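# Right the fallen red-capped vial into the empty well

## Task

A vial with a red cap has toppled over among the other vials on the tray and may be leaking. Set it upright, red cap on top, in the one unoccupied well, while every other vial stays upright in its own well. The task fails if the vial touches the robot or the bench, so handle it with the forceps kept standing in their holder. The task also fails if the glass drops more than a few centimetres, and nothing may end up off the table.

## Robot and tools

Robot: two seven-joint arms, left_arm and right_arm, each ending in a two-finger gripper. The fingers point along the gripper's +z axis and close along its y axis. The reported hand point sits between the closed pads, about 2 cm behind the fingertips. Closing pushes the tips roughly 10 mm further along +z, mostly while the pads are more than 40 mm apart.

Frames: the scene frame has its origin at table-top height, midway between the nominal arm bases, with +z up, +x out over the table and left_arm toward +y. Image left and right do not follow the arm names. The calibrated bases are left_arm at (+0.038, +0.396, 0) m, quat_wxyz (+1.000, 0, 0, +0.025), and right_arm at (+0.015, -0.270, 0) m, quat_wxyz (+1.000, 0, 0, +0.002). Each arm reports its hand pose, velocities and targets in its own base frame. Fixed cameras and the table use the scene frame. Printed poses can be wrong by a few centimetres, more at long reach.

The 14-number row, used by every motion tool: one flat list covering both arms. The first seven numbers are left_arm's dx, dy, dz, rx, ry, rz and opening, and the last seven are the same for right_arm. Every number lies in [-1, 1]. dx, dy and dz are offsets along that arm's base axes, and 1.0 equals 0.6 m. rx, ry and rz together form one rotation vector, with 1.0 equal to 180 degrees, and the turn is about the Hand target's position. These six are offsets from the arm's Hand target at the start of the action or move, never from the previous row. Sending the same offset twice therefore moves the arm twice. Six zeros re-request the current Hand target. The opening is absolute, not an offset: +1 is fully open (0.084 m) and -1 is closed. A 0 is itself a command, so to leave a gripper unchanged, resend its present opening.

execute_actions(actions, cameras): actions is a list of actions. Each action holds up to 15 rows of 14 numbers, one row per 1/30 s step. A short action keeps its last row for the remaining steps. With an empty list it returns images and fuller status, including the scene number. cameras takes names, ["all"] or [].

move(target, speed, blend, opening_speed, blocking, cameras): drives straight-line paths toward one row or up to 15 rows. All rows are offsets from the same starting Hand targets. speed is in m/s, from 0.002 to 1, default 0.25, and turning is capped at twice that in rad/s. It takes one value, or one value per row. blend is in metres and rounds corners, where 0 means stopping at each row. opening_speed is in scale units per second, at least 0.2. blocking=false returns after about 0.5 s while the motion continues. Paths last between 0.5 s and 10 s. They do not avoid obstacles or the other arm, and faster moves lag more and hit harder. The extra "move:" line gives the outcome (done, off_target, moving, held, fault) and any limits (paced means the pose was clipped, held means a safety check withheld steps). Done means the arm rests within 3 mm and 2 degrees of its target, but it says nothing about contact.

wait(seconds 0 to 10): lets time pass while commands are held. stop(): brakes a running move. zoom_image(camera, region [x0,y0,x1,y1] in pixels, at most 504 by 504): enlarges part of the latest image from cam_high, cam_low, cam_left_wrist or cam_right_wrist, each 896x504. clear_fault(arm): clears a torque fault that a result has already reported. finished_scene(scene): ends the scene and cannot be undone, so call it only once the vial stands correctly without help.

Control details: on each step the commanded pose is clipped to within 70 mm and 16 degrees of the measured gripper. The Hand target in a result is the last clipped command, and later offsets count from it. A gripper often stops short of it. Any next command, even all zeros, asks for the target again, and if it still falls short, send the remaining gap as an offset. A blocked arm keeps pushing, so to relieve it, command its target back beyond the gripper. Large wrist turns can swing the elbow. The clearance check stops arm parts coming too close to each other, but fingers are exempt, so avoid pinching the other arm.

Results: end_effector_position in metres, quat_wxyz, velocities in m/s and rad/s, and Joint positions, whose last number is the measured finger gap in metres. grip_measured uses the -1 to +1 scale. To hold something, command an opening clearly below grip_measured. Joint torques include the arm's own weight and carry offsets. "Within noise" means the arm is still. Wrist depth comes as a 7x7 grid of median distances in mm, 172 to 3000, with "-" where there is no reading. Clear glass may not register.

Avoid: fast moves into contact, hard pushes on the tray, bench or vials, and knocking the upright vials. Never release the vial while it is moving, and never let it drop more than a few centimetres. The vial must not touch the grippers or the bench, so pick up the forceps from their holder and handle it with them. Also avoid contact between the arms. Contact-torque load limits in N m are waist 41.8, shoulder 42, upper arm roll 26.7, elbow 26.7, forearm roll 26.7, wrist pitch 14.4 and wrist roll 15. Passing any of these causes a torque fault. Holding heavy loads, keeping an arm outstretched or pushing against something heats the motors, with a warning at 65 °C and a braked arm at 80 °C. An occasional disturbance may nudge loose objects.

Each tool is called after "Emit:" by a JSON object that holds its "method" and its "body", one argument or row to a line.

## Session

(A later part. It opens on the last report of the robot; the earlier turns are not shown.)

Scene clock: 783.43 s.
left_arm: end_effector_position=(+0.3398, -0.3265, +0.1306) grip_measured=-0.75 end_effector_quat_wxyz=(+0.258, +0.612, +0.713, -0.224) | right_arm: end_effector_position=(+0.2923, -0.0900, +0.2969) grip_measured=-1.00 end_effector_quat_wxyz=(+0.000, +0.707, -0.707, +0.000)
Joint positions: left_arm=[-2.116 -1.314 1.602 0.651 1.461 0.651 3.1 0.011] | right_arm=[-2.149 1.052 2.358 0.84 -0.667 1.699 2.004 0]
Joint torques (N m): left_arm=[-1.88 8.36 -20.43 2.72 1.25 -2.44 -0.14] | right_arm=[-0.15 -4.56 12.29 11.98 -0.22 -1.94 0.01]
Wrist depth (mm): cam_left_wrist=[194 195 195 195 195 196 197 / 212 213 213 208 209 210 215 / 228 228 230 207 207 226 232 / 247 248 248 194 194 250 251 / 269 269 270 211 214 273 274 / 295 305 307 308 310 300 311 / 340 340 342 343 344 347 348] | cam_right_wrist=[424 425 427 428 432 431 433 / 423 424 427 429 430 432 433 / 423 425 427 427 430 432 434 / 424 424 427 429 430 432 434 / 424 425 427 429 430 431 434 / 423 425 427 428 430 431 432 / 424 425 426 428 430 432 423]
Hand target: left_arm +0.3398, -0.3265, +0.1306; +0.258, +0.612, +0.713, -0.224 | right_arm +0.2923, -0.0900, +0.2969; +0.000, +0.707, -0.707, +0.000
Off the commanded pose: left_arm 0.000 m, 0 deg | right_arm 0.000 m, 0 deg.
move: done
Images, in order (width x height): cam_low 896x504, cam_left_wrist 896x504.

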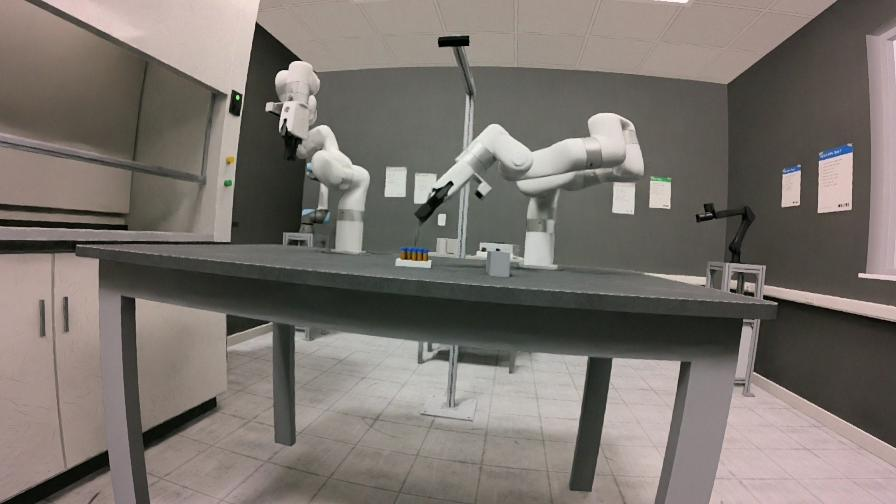

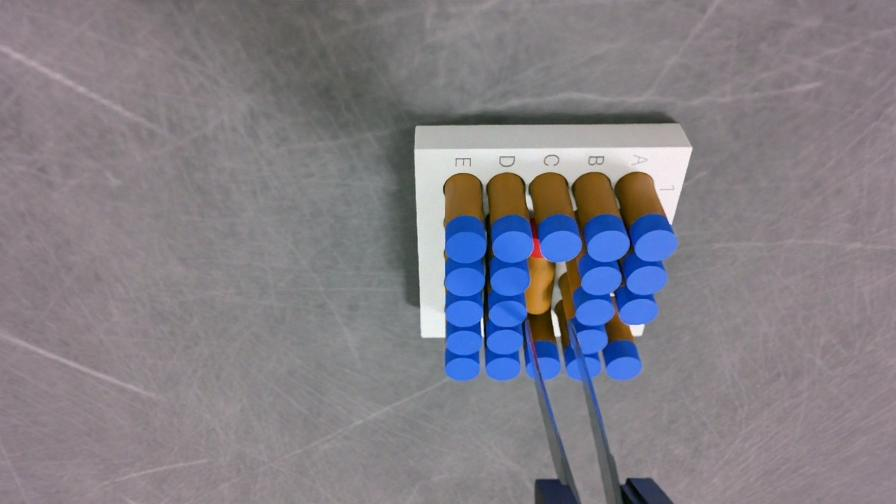

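Emit:
{"method": "move", "body": {
  "target": [
    [0.0018,-0.0018,0.003,0,0,0,-0.73,0,0,0,0,0,0,-1],
    [0.0018,-0.0018,-0.015,0,0,0,-0.73,0,0,0,0,0,0,-1]
  ],
  "speed": 0.03,
  "cameras": ["cam_left_wrist"]
}}

Emit:
{"method": "zoom_image", "body": {
  "camera": "cam_left_wrist",
  "region": [440, 200, 680, 420]
}}

Scene clock: 792.07 s.
left_arm: end_effector_position=(+0.3408, -0.3276, +0.1216) grip_measured=-0.75 end_effector_quat_wxyz=(+0.258, +0.612, +0.713, -0.224) | right_arm: end_effector_position=(+0.2923, -0.0900, +0.2969) grip_measured=-1.00 end_effector_quat_wxyz=(+0.000, +0.707, -0.707, +0.000)
Joint positions: left_arm=[-2.129 -1.317 1.631 0.658 1.489 0.637 3.092 0.011] | right_arm=[-2.149 1.052 2.358 0.84 -0.667 1.699 2.004 0]
Joint torques (N m): left_arm=[-2.09 7.92 -20.38 2.36 0.89 -2.63 -0.23] | right_arm=[0.06 -4.91 12.21 11.93 -0.12 -1.96 -0.18]
Wrist depth (mm): cam_left_wrist=[185 185 185 186 186 187 187 / 202 198 203 204 203 203 204 / 217 218 218 202 197 215 221 / 235 235 236 188 187 239 239 / 256 257 258 201 204 260 261 / 290 291 292 293 295 295 296 / 323 324 325 325 328 330 331] | cam_right_wrist=[424 425 426 428 429 431 433 / 423 425 427 428 430 432 433 / 423 426 427 427 429 431 433 / 424 426 427 428 430 431 434 / 423 425 426 428 431 432 433 / 423 425 426 428 431 431 432 / 423 424 427 428 430 431 423]
Hand target: left_arm +0.3408, -0.3276, +0.1216; +0.258, +0.612, +0.713, -0.224 | right_arm +0.2923, -0.0900, +0.2969; +0.000, +0.707, -0.707, +0.000
Off the commanded pose: left_arm 0.000 m, 0 deg | right_arm 0.000 m, 0 deg.
move: done
Images, in order (width x height): cam_left_wrist 896x504.

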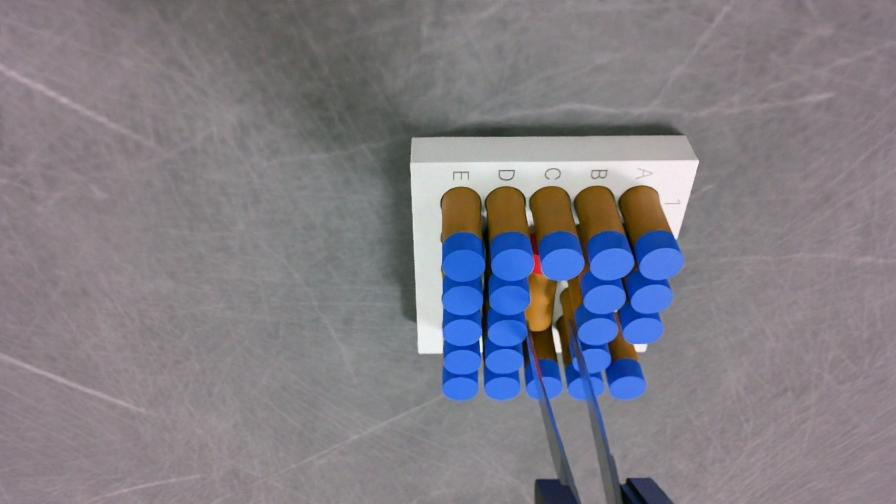

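Scaled by 2.100 from the camera's 896x504 image, which has a finer 1280x720 frame.

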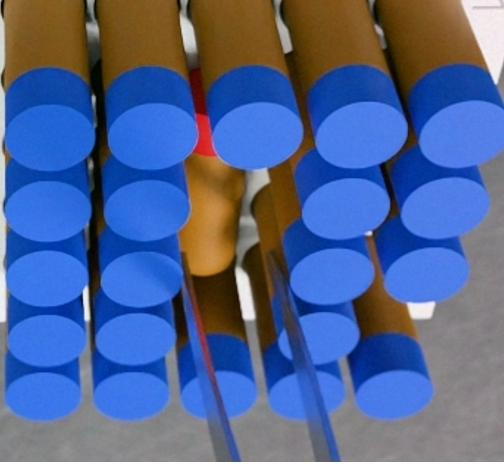

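Emit:
{"method": "move", "body": {
  "target": [
    [0,0,-0.0208,0,0,0,-0.73,0,0,0,0,0,0,-1]
  ],
  "speed": 0.03,
  "cameras": ["cam_left_wrist","cam_low"]
}}

Emit:
{"method": "zoom_image", "body": {
  "camera": "cam_left_wrist",
  "region": [440, 200, 680, 420]
}}

Emit:
{"method": "zoom_image", "body": {
  "camera": "cam_low",
  "region": [390, 220, 450, 275]
}}

Scene clock: 799.73 s.
left_arm: end_effector_position=(+0.3408, -0.3276, +0.1091) grip_measured=-0.75 end_effector_quat_wxyz=(+0.258, +0.612, +0.713, -0.224) | right_arm: end_effector_position=(+0.2923, -0.0900, +0.2969) grip_measured=-1.00 end_effector_quat_wxyz=(+0.000, +0.707, -0.707, +0.000)
Joint positions: left_arm=[-2.14 -1.324 1.67 0.662 1.53 0.619 3.082 0.011] | right_arm=[-2.149 1.052 2.358 0.84 -0.667 1.699 2.004 0]
Joint torques (N m): left_arm=[-1.81 8.42 -20.42 1.88 1.12 -2.41 -0.26] | right_arm=[-0.27 -4.78 12.3 11.93 -0.13 -1.88 -0.15]
Wrist depth (mm): cam_left_wrist=[- 176 176 177 177 178 177 / 188 188 189 189 190 190 186 / 202 203 203 191 192 200 205 / 219 219 220 189 181 216 222 / 238 239 240 182 181 242 242 / 270 271 272 202 209 274 275 / 300 302 303 303 305 306 307] | cam_right_wrist=[424 425 427 428 430 432 434 / 423 424 427 428 430 431 433 / 423 424 426 428 430 432 434 / 424 425 426 429 430 432 433 / 423 424 427 429 430 431 434 / 423 425 427 429 430 432 432 / 424 424 427 428 431 431 423]
Hand target: left_arm +0.3408, -0.3276, +0.1091; +0.258, +0.612, +0.713, -0.224 | right_arm +0.2923, -0.0900, +0.2969; +0.000, +0.707, -0.707, +0.000
Off the commanded pose: left_arm 0.000 m, 0 deg | right_arm 0.000 m, 0 deg.
move: done
Images, in order (width x height): cam_low 896x504, cam_left_wrist 896x504.

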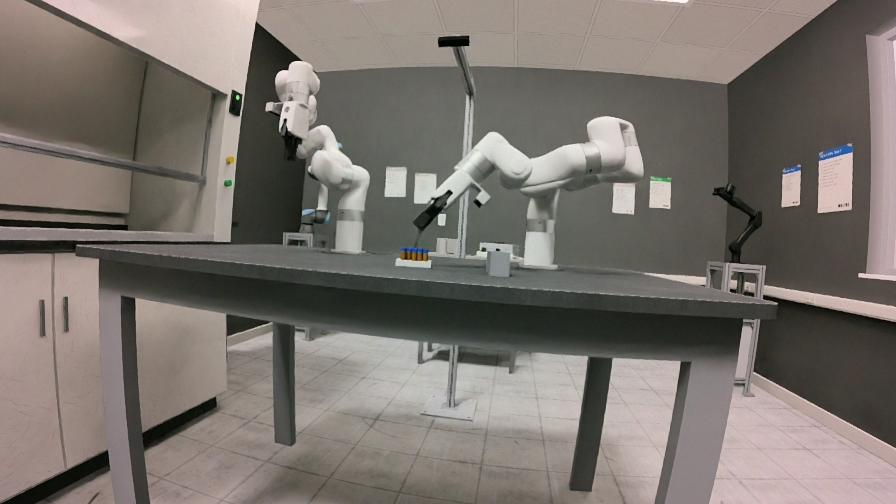

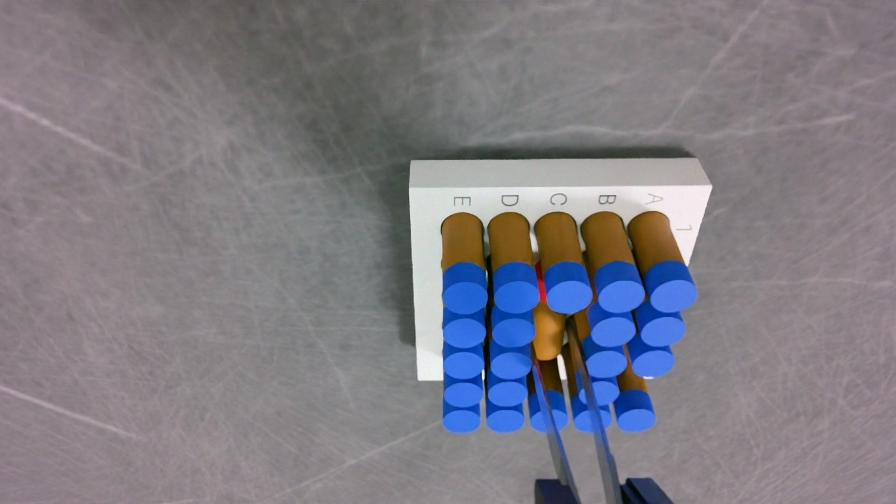

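Scaled by 2.100 from the camera's 896x504 image, which has a finer 1280x720 frame.

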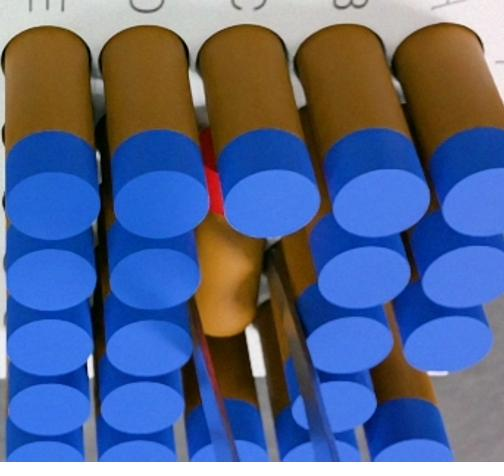

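Scaled by 8.400 from the camera's 896x504 image, which has a finer 1280x720 frame.

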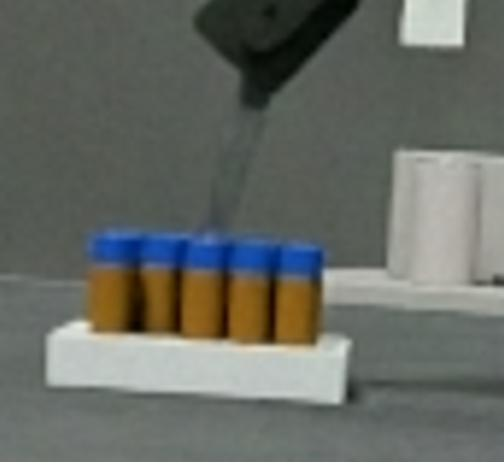

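Emit:
{"method": "move", "body": {
  "target": [
    [0,0,-0.0025,0,0,0,-0.73,0,0,0,0,0,0,-1],
    [0,0,-0.0025,0,0,0,-0.93,0,0,0,0,0,0,-1],
    [0,0,0.015,0,0,0,-0.93,0,0,0,0,0,0,-1]
  ],
  "speed": 0.03,
  "opening_speed": 0.25,
  "cameras": ["cam_left_wrist","cam_low"]
}}

Emit:
{"method": "zoom_image", "body": {
  "camera": "cam_left_wrist",
  "region": [440, 200, 680, 420]
}}

Scene clock: 808.40 s.
left_arm: end_effector_position=(+0.3408, -0.3276, +0.1181) grip_measured=-0.85 end_effector_quat_wxyz=(+0.258, +0.612, +0.713, -0.224) | right_arm: end_effector_position=(+0.2923, -0.0900, +0.2969) grip_measured=-1.00 end_effector_quat_wxyz=(+0.000, +0.707, -0.707, +0.000)
Joint positions: left_arm=[-2.132 -1.319 1.642 0.659 1.5 0.632 3.089 0.007] | right_arm=[-2.149 1.052 2.358 0.84 -0.667 1.699 2.004 0]
Joint torques (N m): left_arm=[1.15 10.07 -21.84 1.91 -0.29 -2.05 0.26] | right_arm=[-0.01 -4.56 12.47 12.01 -0.38 -1.96 -0.22]
Wrist depth (mm): cam_left_wrist=[181 181 182 182 183 183 183 / 198 194 199 199 200 200 201 / 213 214 214 197 198 210 216 / 231 231 232 188 182 233 234 / 251 252 252 193 196 254 255 / 284 286 287 219 215 289 290 / 316 318 319 309 321 323 324] | cam_right_wrist=[423 425 427 429 430 432 434 / 423 424 427 428 431 432 433 / 423 424 427 428 430 432 434 / 423 424 426 429 431 432 433 / 423 425 427 428 431 432 434 / 423 424 428 429 431 432 431 / 424 424 426 428 430 432 423]
Hand target: left_arm +0.3408, -0.3276, +0.1181; +0.258, +0.612, +0.713, -0.224 | right_arm +0.2923, -0.0900, +0.2969; +0.000, +0.707, -0.707, +0.000
Off the commanded pose: left_arm 0.000 m, 0 deg | right_arm 0.000 m, 0 deg.
move: done
Images, in order (width x height): cam_low 896x504, cam_left_wrist 896x504.

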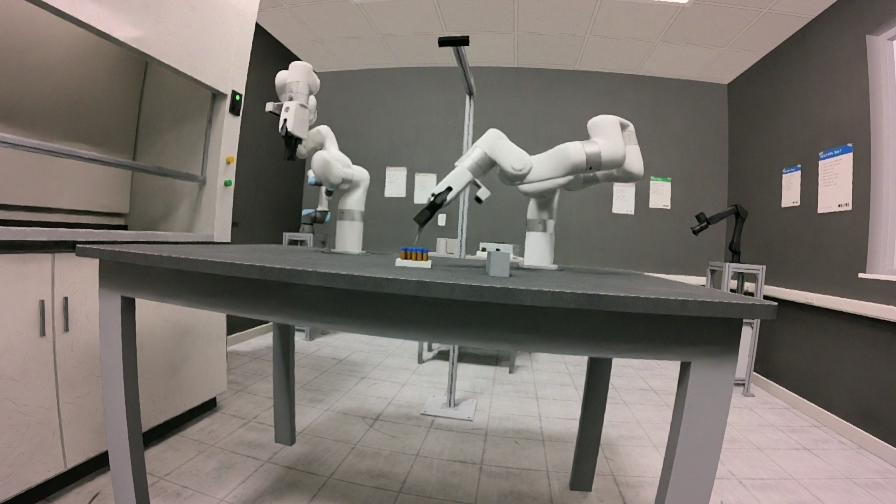

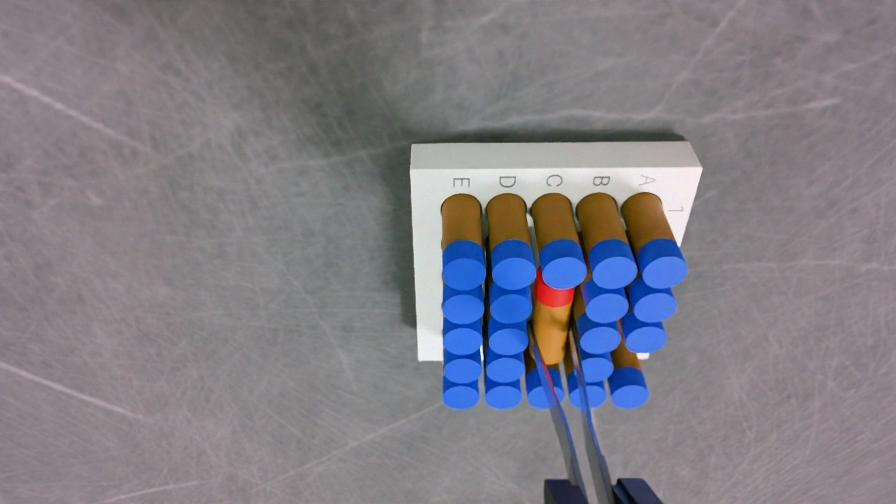

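Scaled by 2.100 from the camera's 896x504 image, which has a finer 1280x720 frame.

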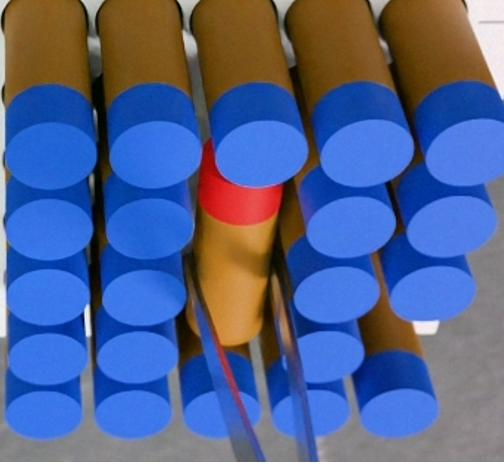

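Gripped. Lift.

Emit:
{"method": "move", "body": {
  "target": [
    [0,0,0.1,0,0,0,-0.95,0,0,0,0,0,0,-1]
  ],
  "speed": 0.06,
  "cameras": ["cam_left_wrist","cam_low"]
}}

Emit:
{"method": "zoom_image", "body": {
  "camera": "cam_low",
  "region": [380, 200, 460, 275]
}}

Emit:
{"method": "zoom_image", "body": {
  "camera": "cam_left_wrist",
  "region": [420, 100, 680, 420]
}}

Scene clock: 813.93 s.
left_arm: end_effector_position=(+0.3408, -0.3276, +0.1781) grip_measured=-0.85 end_effector_quat_wxyz=(+0.258, +0.612, +0.713, -0.224) | right_arm: end_effector_position=(+0.2923, -0.0900, +0.2969) grip_measured=-1.00 end_effector_quat_wxyz=(+0.000, +0.707, -0.707, +0.000)
Joint positions: left_arm=[-2.093 -1.301 1.456 0.665 1.316 0.731 3.132 0.007] | right_arm=[-2.149 1.052 2.358 0.84 -0.667 1.699 2.004 0]
Joint torques (N m): left_arm=[0.9 8.66 -21.59 3.96 -0.33 -2.09 0.1] | right_arm=[-0.07 -4.75 12.41 11.97 -0.33 -1.79 -0.08]
Wrist depth (mm): cam_left_wrist=[243 243 244 245 245 245 246 / 266 266 267 241 241 269 269 / 285 287 287 243 240 289 290 / 310 310 311 263 268 314 315 / 337 337 339 340 340 341 343 / 381 382 385 374 374 387 379 / 427 427 428 431 433 435 433] | cam_right_wrist=[423 425 426 429 430 432 434 / 423 424 427 428 430 432 434 / 423 425 427 428 430 431 434 / 423 425 427 428 430 432 434 / 423 424 426 429 430 432 434 / 423 425 427 429 431 431 432 / 423 426 426 429 431 432 423]
Hand target: left_arm +0.3408, -0.3276, +0.1781; +0.258, +0.612, +0.713, -0.224 | right_arm +0.2923, -0.0900, +0.2969; +0.000, +0.707, -0.707, +0.000
Off the commanded pose: left_arm 0.000 m, 0 deg | right_arm 0.000 m, 0 deg.
move: done
Images, in order (width x height): cam_low 896x504, cam_left_wrist 896x504.

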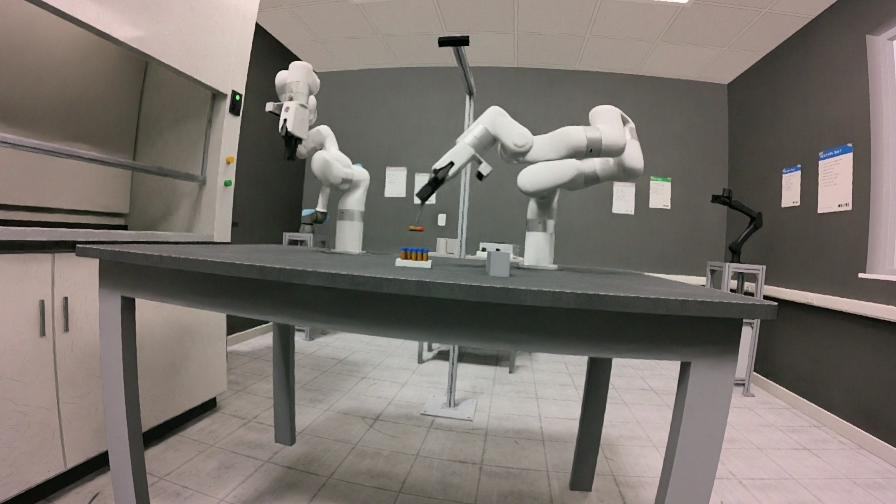

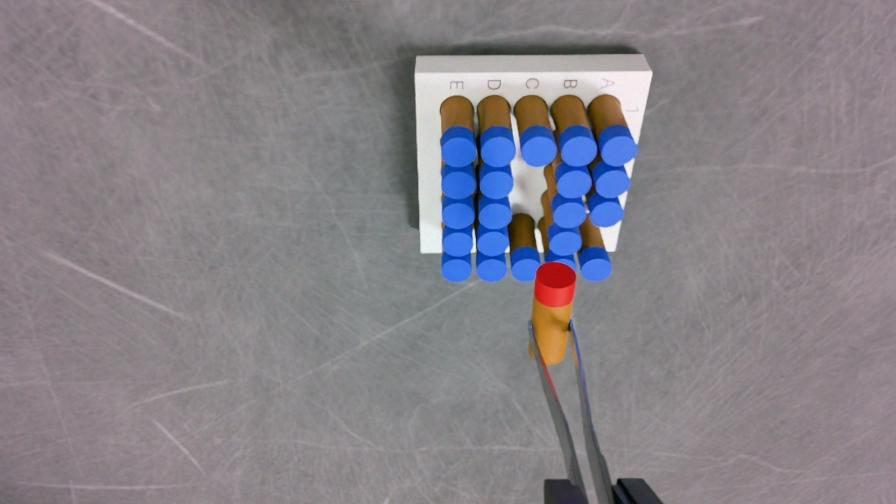

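Scaled by 6.300 from the camera's 896x504 image, which has a finer 1280x720 frame.

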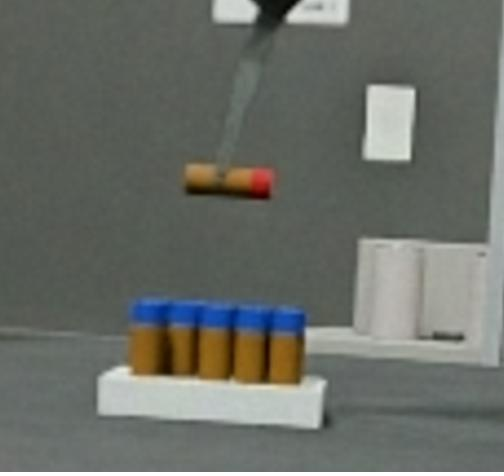

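Scaled by 1.575 from the camera's 896x504 image, which has a finer 1280x720 frame.

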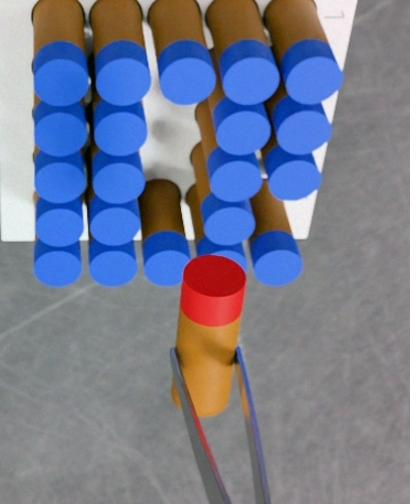

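Emit:
{"method": "move", "body": {
  "target": [
    [0,0,0.15,0,0,0,-0.95,0,0,0,0,0,0,-1],
    [0.12,0.05,0.233,0.1352,0.2464,0.2236,-0.95,0,0,0,0,0,0,-1],
    [0.193,0.027,0.13,0.2703,0.4929,0.4473,-0.95,0,0,0,0,0,0,-1]
  ],
  "speed": 0.25,
  "blend": [0.03,0.03,0],
  "cameras": ["cam_left_wrist","cam_low"]
}}

Scene clock: 833.60 s.
left_arm: end_effector_position=(+0.4566, -0.3114, +0.2561) grip_measured=-0.85 end_effector_quat_wxyz=(-0.414, -0.191, +0.886, -0.087) | right_arm: end_effector_position=(+0.2923, -0.0900, +0.2969) grip_measured=-1.00 end_effector_quat_wxyz=(+0.000, +0.707, -0.707, +0.000)
Joint positions: left_arm=[-3.051 -1.148 1.921 2.359 0.206 2.006 1.86 0.007] | right_arm=[-2.149 1.052 2.358 0.84 -0.667 1.699 2.004 0]
Joint torques (N m): left_arm=[-1.96 25.96 -13.57 5.96 -1.55 -0.41 -0.38] | right_arm=[-0.05 -4.85 12.49 12.04 -0.32 -1.81 -0.24]
Wrist depth (mm): cam_left_wrist=[1269 957 667 952 - 2556 2851 / 821 812 720 774 811 804 801 / 680 676 676 677 671 673 671 / 603 603 602 599 598 597 596 / 544 542 540 539 540 538 537 / 495 493 492 491 475 489 486 / 440 439 440 438 438 435 436] | cam_right_wrist=[424 425 427 428 431 432 434 / 424 425 427 428 430 432 434 / 423 426 426 428 431 432 433 / 423 425 427 428 430 432 434 / 423 424 426 428 430 431 434 / 423 426 426 429 430 432 432 / 423 425 426 429 431 432 423]
Hand target: left_arm +0.4566, -0.3114, +0.2561; -0.414, -0.191, +0.886, -0.087 | right_arm +0.2923, -0.0900, +0.2969; +0.000, +0.707, -0.707, +0.000
Off the commanded pose: left_arm 0.000 m, 0 deg | right_arm 0.000 m, 0 deg.
move: done
Images, in order (width x height): cam_low 896x504, cam_left_wrist 896x504.

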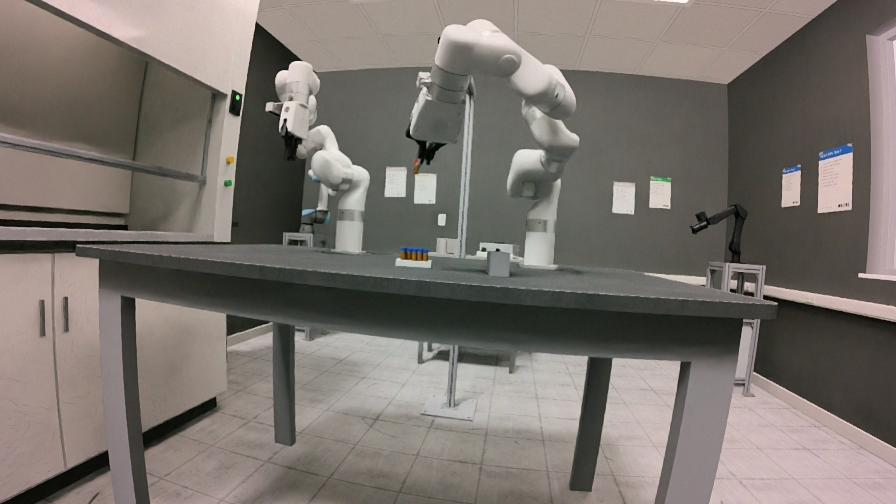

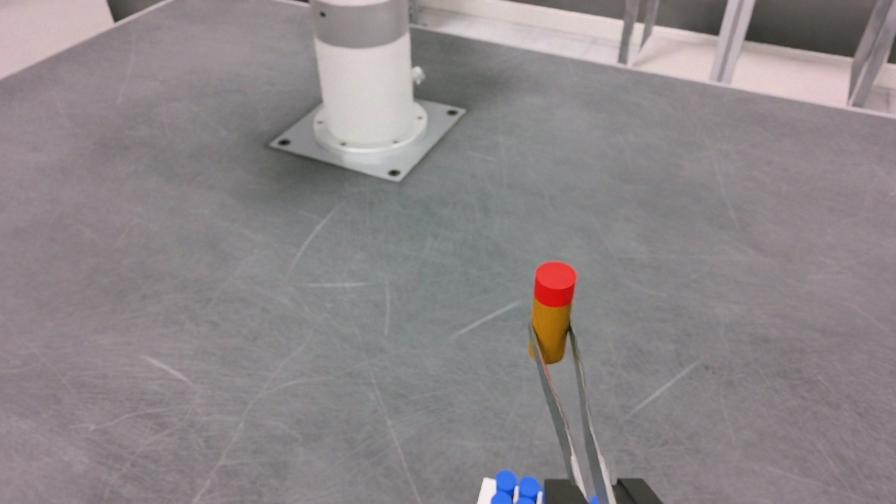

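Emit:
{"method": "move", "body": {
  "target": [
    [0,0,-0.21,0,0,0,-0.95,0,0,0,0,0,0,-1]
  ],
  "speed": 0.15,
  "cameras": ["cam_left_wrist","cam_low"]
}}

Emit:
{"method": "zoom_image", "body": {
  "camera": "cam_low",
  "region": [385, 210, 455, 275]
}}

Emit:
{"method": "zoom_image", "body": {
  "camera": "cam_left_wrist",
  "region": [430, 240, 690, 500]
}}

Scene clock: 838.70 s.
left_arm: end_effector_position=(+0.4567, -0.3114, +0.1301) grip_measured=-0.85 end_effector_quat_wxyz=(-0.414, -0.191, +0.886, -0.087) | right_arm: end_effector_position=(+0.2923, -0.0900, +0.2969) grip_measured=-1.00 end_effector_quat_wxyz=(+0.000, +0.707, -0.707, +0.000)
Joint positions: left_arm=[-2.947 -1.255 1.978 2.087 0.288 1.754 1.963 0.007] | right_arm=[-2.149 1.052 2.358 0.84 -0.667 1.699 2.004 0]
Joint torques (N m): left_arm=[-1.91 25.65 -17.31 5.47 -1.16 -0.9 0.15] | right_arm=[0.01 -4.83 12.5 11.98 -0.42 -1.84 0]
Wrist depth (mm): cam_left_wrist=[652 649 631 644 640 638 635 / 551 552 523 548 546 542 542 / 461 458 458 455 454 453 453 / 409 409 407 406 404 404 403 / 368 368 367 365 364 364 362 / 335 333 333 323 272 321 330 / 298 298 297 296 257 295 295] | cam_right_wrist=[423 425 427 429 430 432 434 / 423 426 426 429 430 431 434 / 423 426 427 428 430 432 434 / 423 425 428 430 429 431 434 / 423 425 426 428 430 432 434 / 423 424 427 428 431 431 433 / 423 425 427 428 431 431 423]
Hand target: left_arm +0.4566, -0.3114, +0.1301; -0.414, -0.191, +0.886, -0.087 | right_arm +0.2923, -0.0900, +0.2969; +0.000, +0.707, -0.707, +0.000
Off the commanded pose: left_arm 0.000 m, 0 deg | right_arm 0.000 m, 0 deg.
move: done
Images, in order (width x height): cam_low 896x504, cam_left_wrist 896x504.

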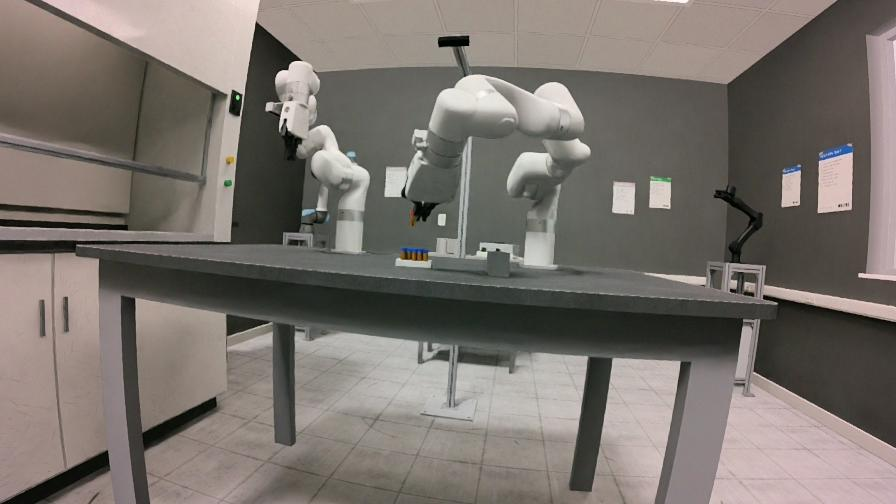

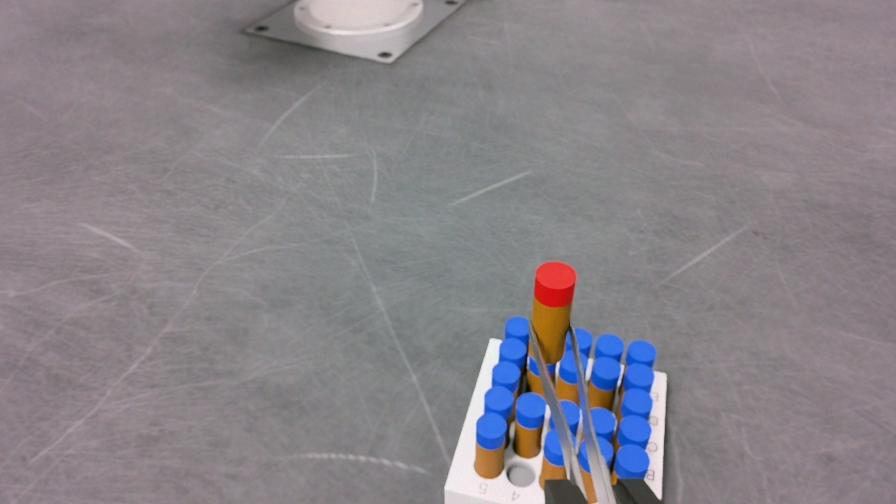

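Scaled by 7.200 from the camera's 896x504 image, which has a finer 1280x720 frame.

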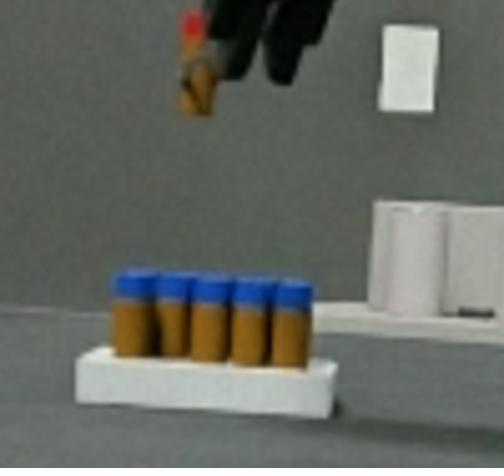

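Scaled by 1.938 from the camera's 896x504 image, which has a finer 1280x720 frame.

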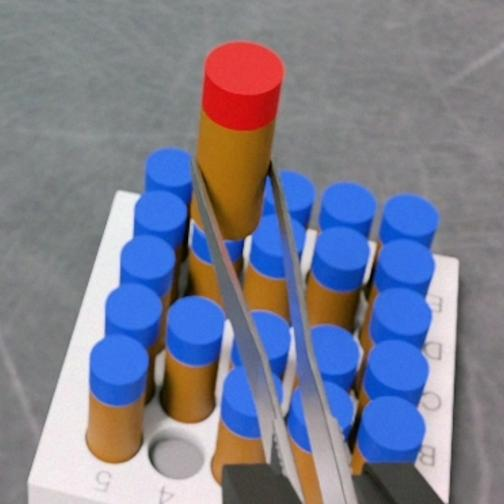

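Emit:
{"method": "move", "body": {
  "target": [
    [-0.0013,-0.0052,-0.0735,0,0,0,-0.95,0,0,0,0,0,0,-1]
  ],
  "speed": 0.1,
  "cameras": ["cam_left_wrist","cam_low"]
}}

Emit:
{"method": "zoom_image", "body": {
  "camera": "cam_low",
  "region": [395, 225, 445, 270]
}}

Emit:
{"method": "zoom_image", "body": {
  "camera": "cam_left_wrist",
  "region": [450, 250, 650, 450]
}}

Scene clock: 851.73 s.
left_arm: end_effector_position=(+0.4559, -0.3145, +0.0860) grip_measured=-0.85 end_effector_quat_wxyz=(-0.414, -0.191, +0.886, -0.087) | right_arm: end_effector_position=(+0.2923, -0.0900, +0.2969) grip_measured=-1.00 end_effector_quat_wxyz=(+0.000, +0.707, -0.707, +0.000)
Joint positions: left_arm=[-2.955 -1.311 2.01 2.067 0.32 1.692 1.996 0.007] | right_arm=[-2.149 1.052 2.358 0.84 -0.667 1.699 2.004 0]
Joint torques (N m): left_arm=[-2.06 25.19 -17.65 5.79 -1.07 -0.82 0.18] | right_arm=[-0.27 -4.89 12.4 11.99 -0.18 -1.89 -0.16]
Wrist depth (mm): cam_left_wrist=[543 542 538 535 532 530 529 / 459 459 458 456 453 451 450 / 384 382 381 380 379 378 376 / 340 339 338 338 336 336 335 / 306 305 305 304 254 293 301 / 278 278 277 261 230 260 274 / 249 248 247 247 239 240 245] | cam_right_wrist=[423 425 427 429 431 432 434 / 424 425 427 428 430 432 434 / 423 424 427 429 431 432 434 / 423 425 427 428 429 431 434 / 423 427 427 428 429 432 433 / 423 425 426 428 431 432 432 / 423 425 426 428 430 432 424]
Hand target: left_arm +0.4559, -0.3145, +0.0860; -0.414, -0.191, +0.886, -0.087 | right_arm +0.2923, -0.0900, +0.2969; +0.000, +0.707, -0.707, +0.000
Off the commanded pose: left_arm 0.000 m, 0 deg | right_arm 0.000 m, 0 deg.
move: done
Images, in order (width x height): cam_low 896x504, cam_left_wrist 896x504.

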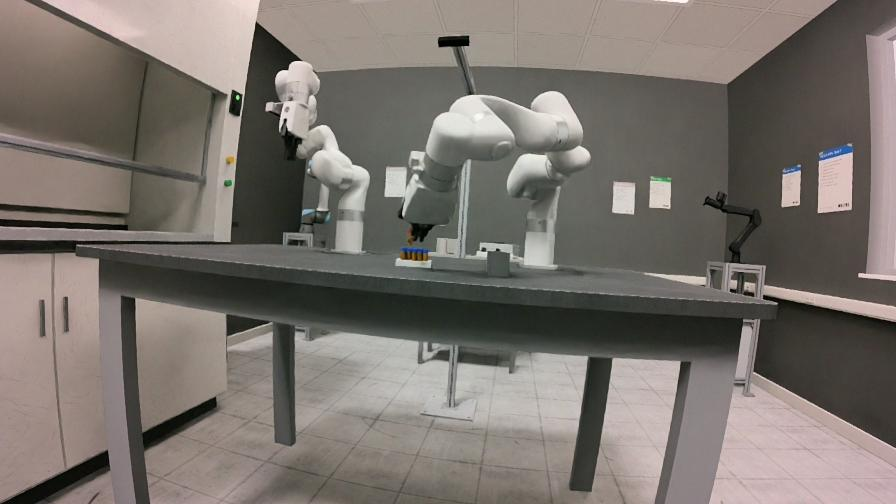

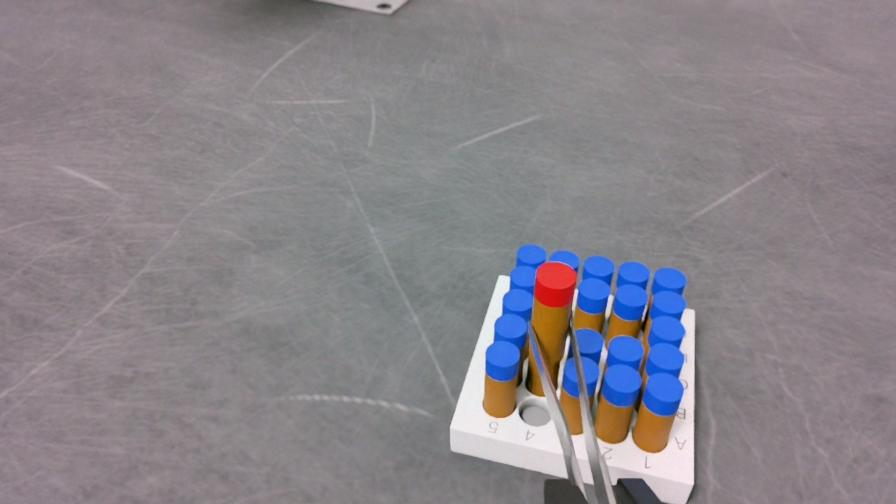

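Scaled by 10.080 from the camera's 896x504 image, which has a finer 1280x720 frame.

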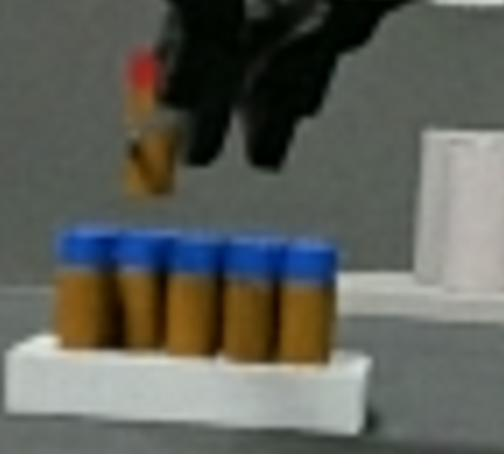

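Scaled by 2.520 from the camera's 896x504 image, which has a finer 1280x720 frame.

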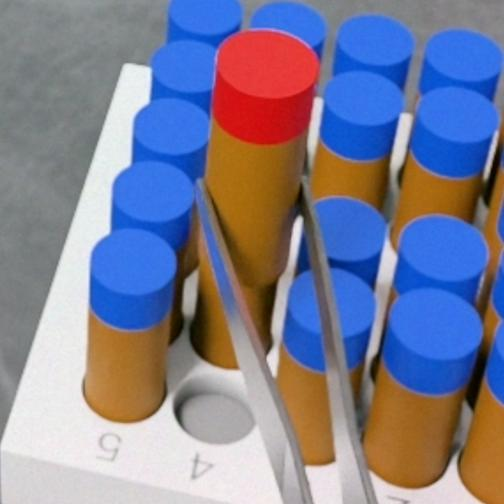

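Emit:
{"method": "move", "body": {
  "target": [
    [-0.0003,0.0008,0,-0.0161,0.002,0,-0.95,0,0,0,0,0,0,-1],
    [-0.0003,0.0008,-0.0497,-0.0161,0.002,0,-0.95,0,0,0,0,0,0,-1]
  ],
  "speed": 0.05,
  "cameras": ["cam_left_wrist","cam_low"]
}}

Emit:
{"method": "zoom_image", "body": {
  "camera": "cam_low",
  "region": [395, 235, 435, 270]
}}

Emit:
{"method": "zoom_image", "body": {
  "camera": "cam_left_wrist",
  "region": [480, 250, 640, 410]
}}

Scene clock: 880.40 s.
left_arm: end_effector_position=(+0.4557, -0.3140, +0.0562) grip_measured=-0.85 end_effector_quat_wxyz=(-0.421, -0.180, +0.882, -0.109) | right_arm: end_effector_position=(+0.2923, -0.0900, +0.2969) grip_measured=-1.00 end_effector_quat_wxyz=(+0.000, +0.707, -0.707, +0.000)
Joint positions: left_arm=[-2.937 -1.365 2.019 2.05 0.331 1.643 2.053 0.007] | right_arm=[-2.149 1.052 2.358 0.84 -0.667 1.699 2.004 0]
Joint torques (N m): left_arm=[-1.92 25.56 -17.87 5.35 -1.03 -0.67 0.1] | right_arm=[-0.16 -4.87 12.51 11.96 -0.47 -1.85 -0.09]
Wrist depth (mm): cam_left_wrist=[533 522 506 494 481 469 459 / 439 412 420 410 402 393 372 / 361 355 348 342 335 328 323 / 316 311 305 303 240 260 287 / 281 277 273 262 208 251 258 / 252 249 246 231 215 220 233 / 224 222 219 217 214 211 210] | cam_right_wrist=[423 425 427 428 430 432 434 / 423 426 427 429 429 432 433 / 423 425 426 428 429 432 434 / 423 425 427 429 430 432 434 / 423 425 427 428 430 432 434 / 423 425 426 429 429 431 432 / 423 426 427 429 430 432 423]
Hand target: left_arm +0.4557, -0.3140, +0.0562; -0.421, -0.180, +0.882, -0.109 | right_arm +0.2923, -0.0900, +0.2969; +0.000, +0.707, -0.707, +0.000
Off the commanded pose: left_arm 0.000 m, 0 deg | right_arm 0.000 m, 0 deg.
move: done
Images, in order (width x height): cam_low 896x504, cam_left_wrist 896x504.

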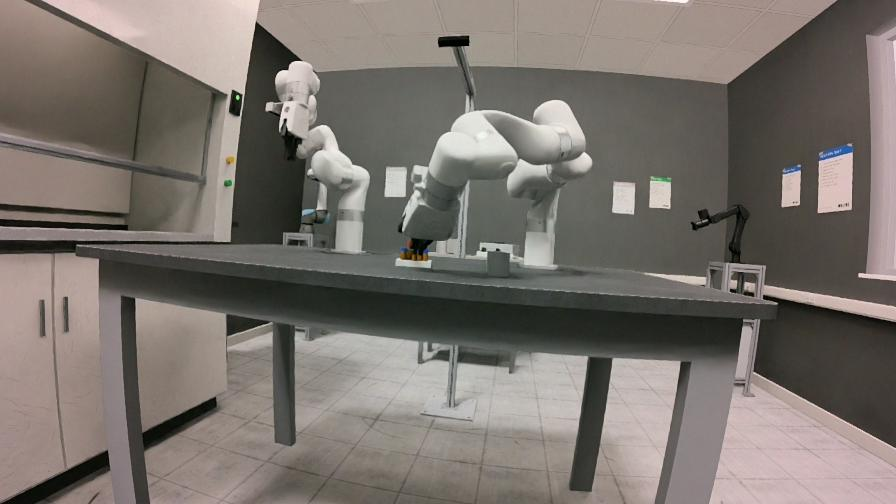

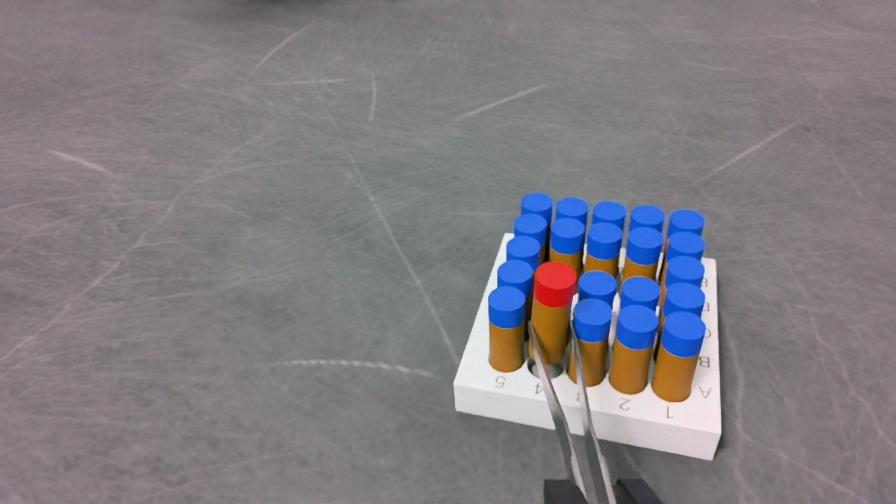

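Scaled by 12.600 from the camera's 896x504 image, which has a finer 1280x720 frame.

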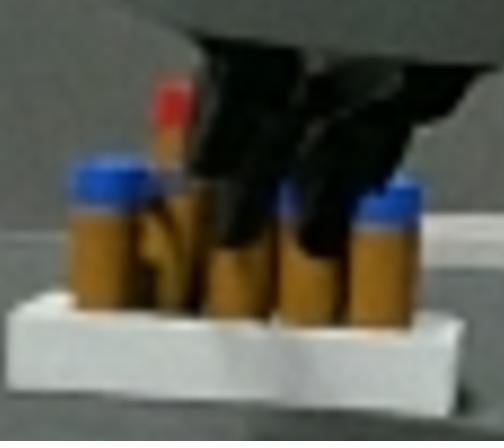

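Scaled by 3.150 from the camera's 896x504 image, which has a finer 1280x720 frame.

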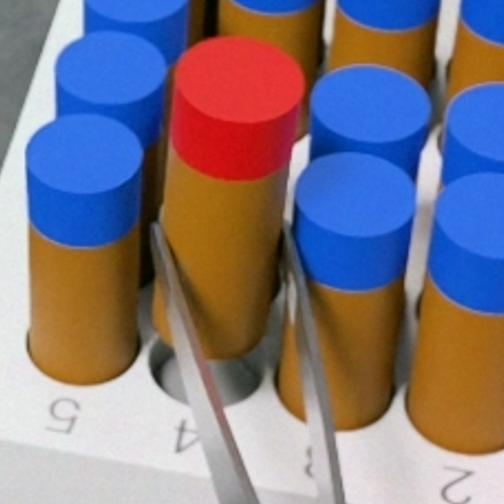

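Emit:
{"method": "move", "body": {
  "target": [
    [0.002,-0.0057,0,0.0254,0.0113,0,-0.95,0,0,0,0,0,0,-1]
  ],
  "speed": 0.03,
  "cameras": ["cam_left_wrist","cam_low"]
}}

Emit:
{"method": "zoom_image", "body": {
  "camera": "cam_low",
  "region": [395, 235, 435, 270]
}}

Emit:
{"method": "zoom_image", "body": {
  "camera": "cam_left_wrist",
  "region": [480, 250, 640, 410]
}}

Scene clock: 901.10 s.
left_arm: end_effector_position=(+0.4569, -0.3174, +0.0562) grip_measured=-0.85 end_effector_quat_wxyz=(-0.429, -0.199, +0.878, -0.071) | right_arm: end_effector_position=(+0.2923, -0.0900, +0.2969) grip_measured=-1.00 end_effector_quat_wxyz=(+0.000, +0.707, -0.707, +0.000)
Joint positions: left_arm=[-3.027 -1.381 2.051 2.181 0.328 1.734 2.002 0.007] | right_arm=[-2.149 1.052 2.358 0.84 -0.667 1.699 2.004 0]
Joint torques (N m): left_arm=[-1.97 26.65 -16.15 5.52 -2.42 -0.19 -0.35] | right_arm=[-0.09 -4.77 12.48 11.98 -0.67 -1.81 -0.14]
Wrist depth (mm): cam_left_wrist=[464 472 479 488 493 504 514 / 390 379 400 404 411 417 424 / 324 329 331 336 340 344 348 / 288 291 294 297 239 243 305 / 258 261 263 265 208 250 273 / 234 236 238 229 215 230 245 / 209 210 212 213 215 216 218] | cam_right_wrist=[424 425 427 428 430 432 434 / 422 425 427 429 431 432 434 / 424 425 427 428 430 431 434 / 423 425 427 428 429 432 434 / 423 425 427 429 430 432 434 / 424 425 427 429 429 431 432 / 423 425 426 428 430 432 423]
Hand target: left_arm +0.4569, -0.3174, +0.0562; -0.429, -0.199, +0.878, -0.071 | right_arm +0.2923, -0.0900, +0.2969; +0.000, +0.707, -0.707, +0.000
Off the commanded pose: left_arm 0.000 m, 0 deg | right_arm 0.000 m, 0 deg.
move: done
Images, in order (width x height): cam_low 896x504, cam_left_wrist 896x504.

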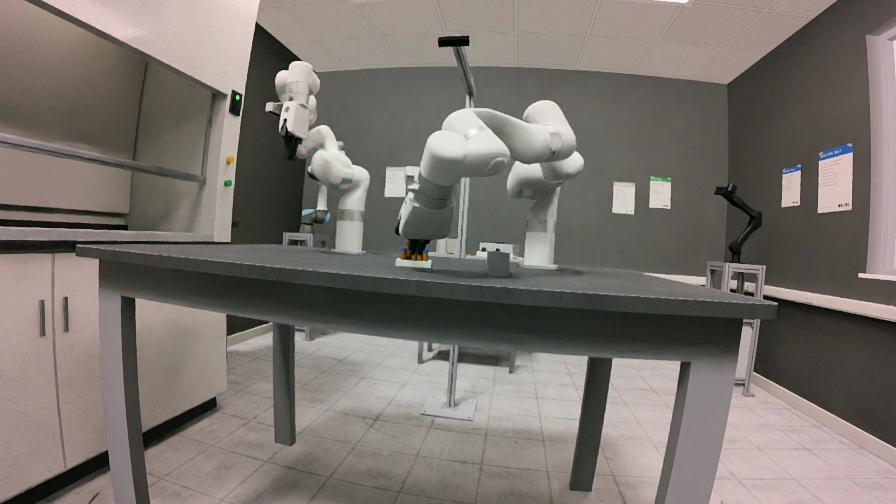

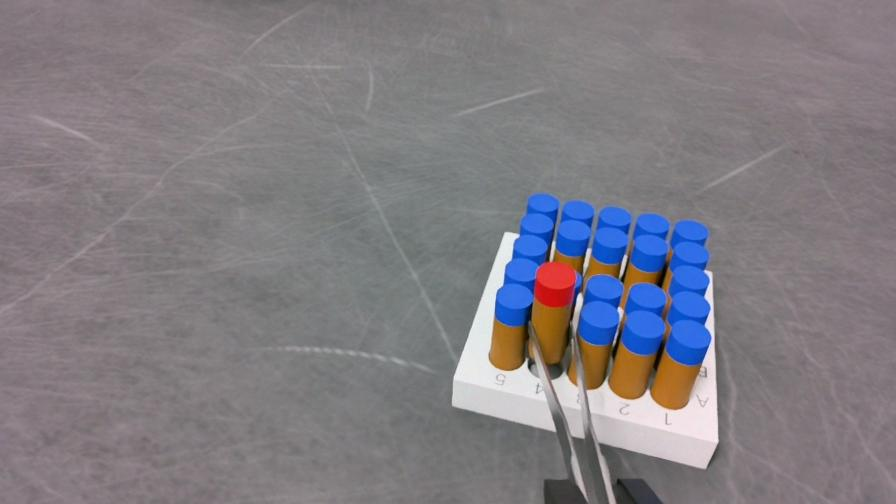

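Scaled by 12.600 from the camera's 896x504 image, which has a finer 1280x720 frame.

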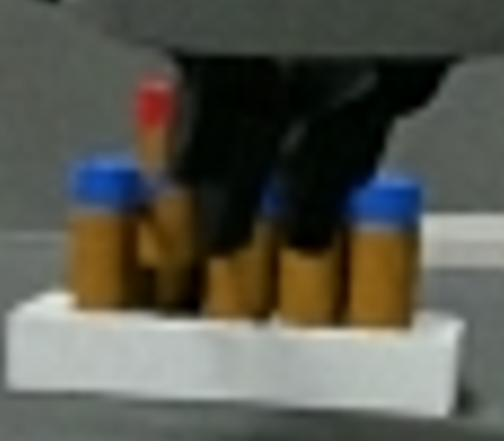

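Scaled by 3.150 from the camera's 896x504 image, which has a finer 1280x720 frame.

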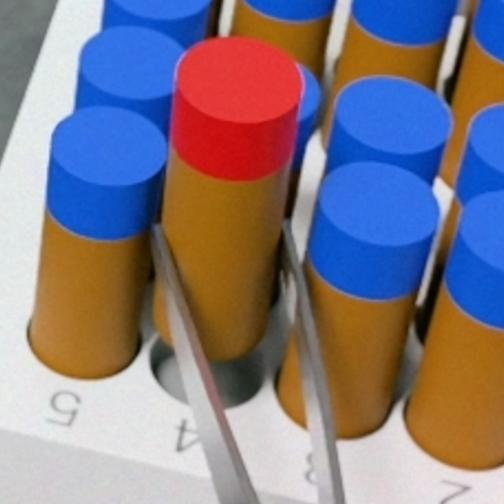

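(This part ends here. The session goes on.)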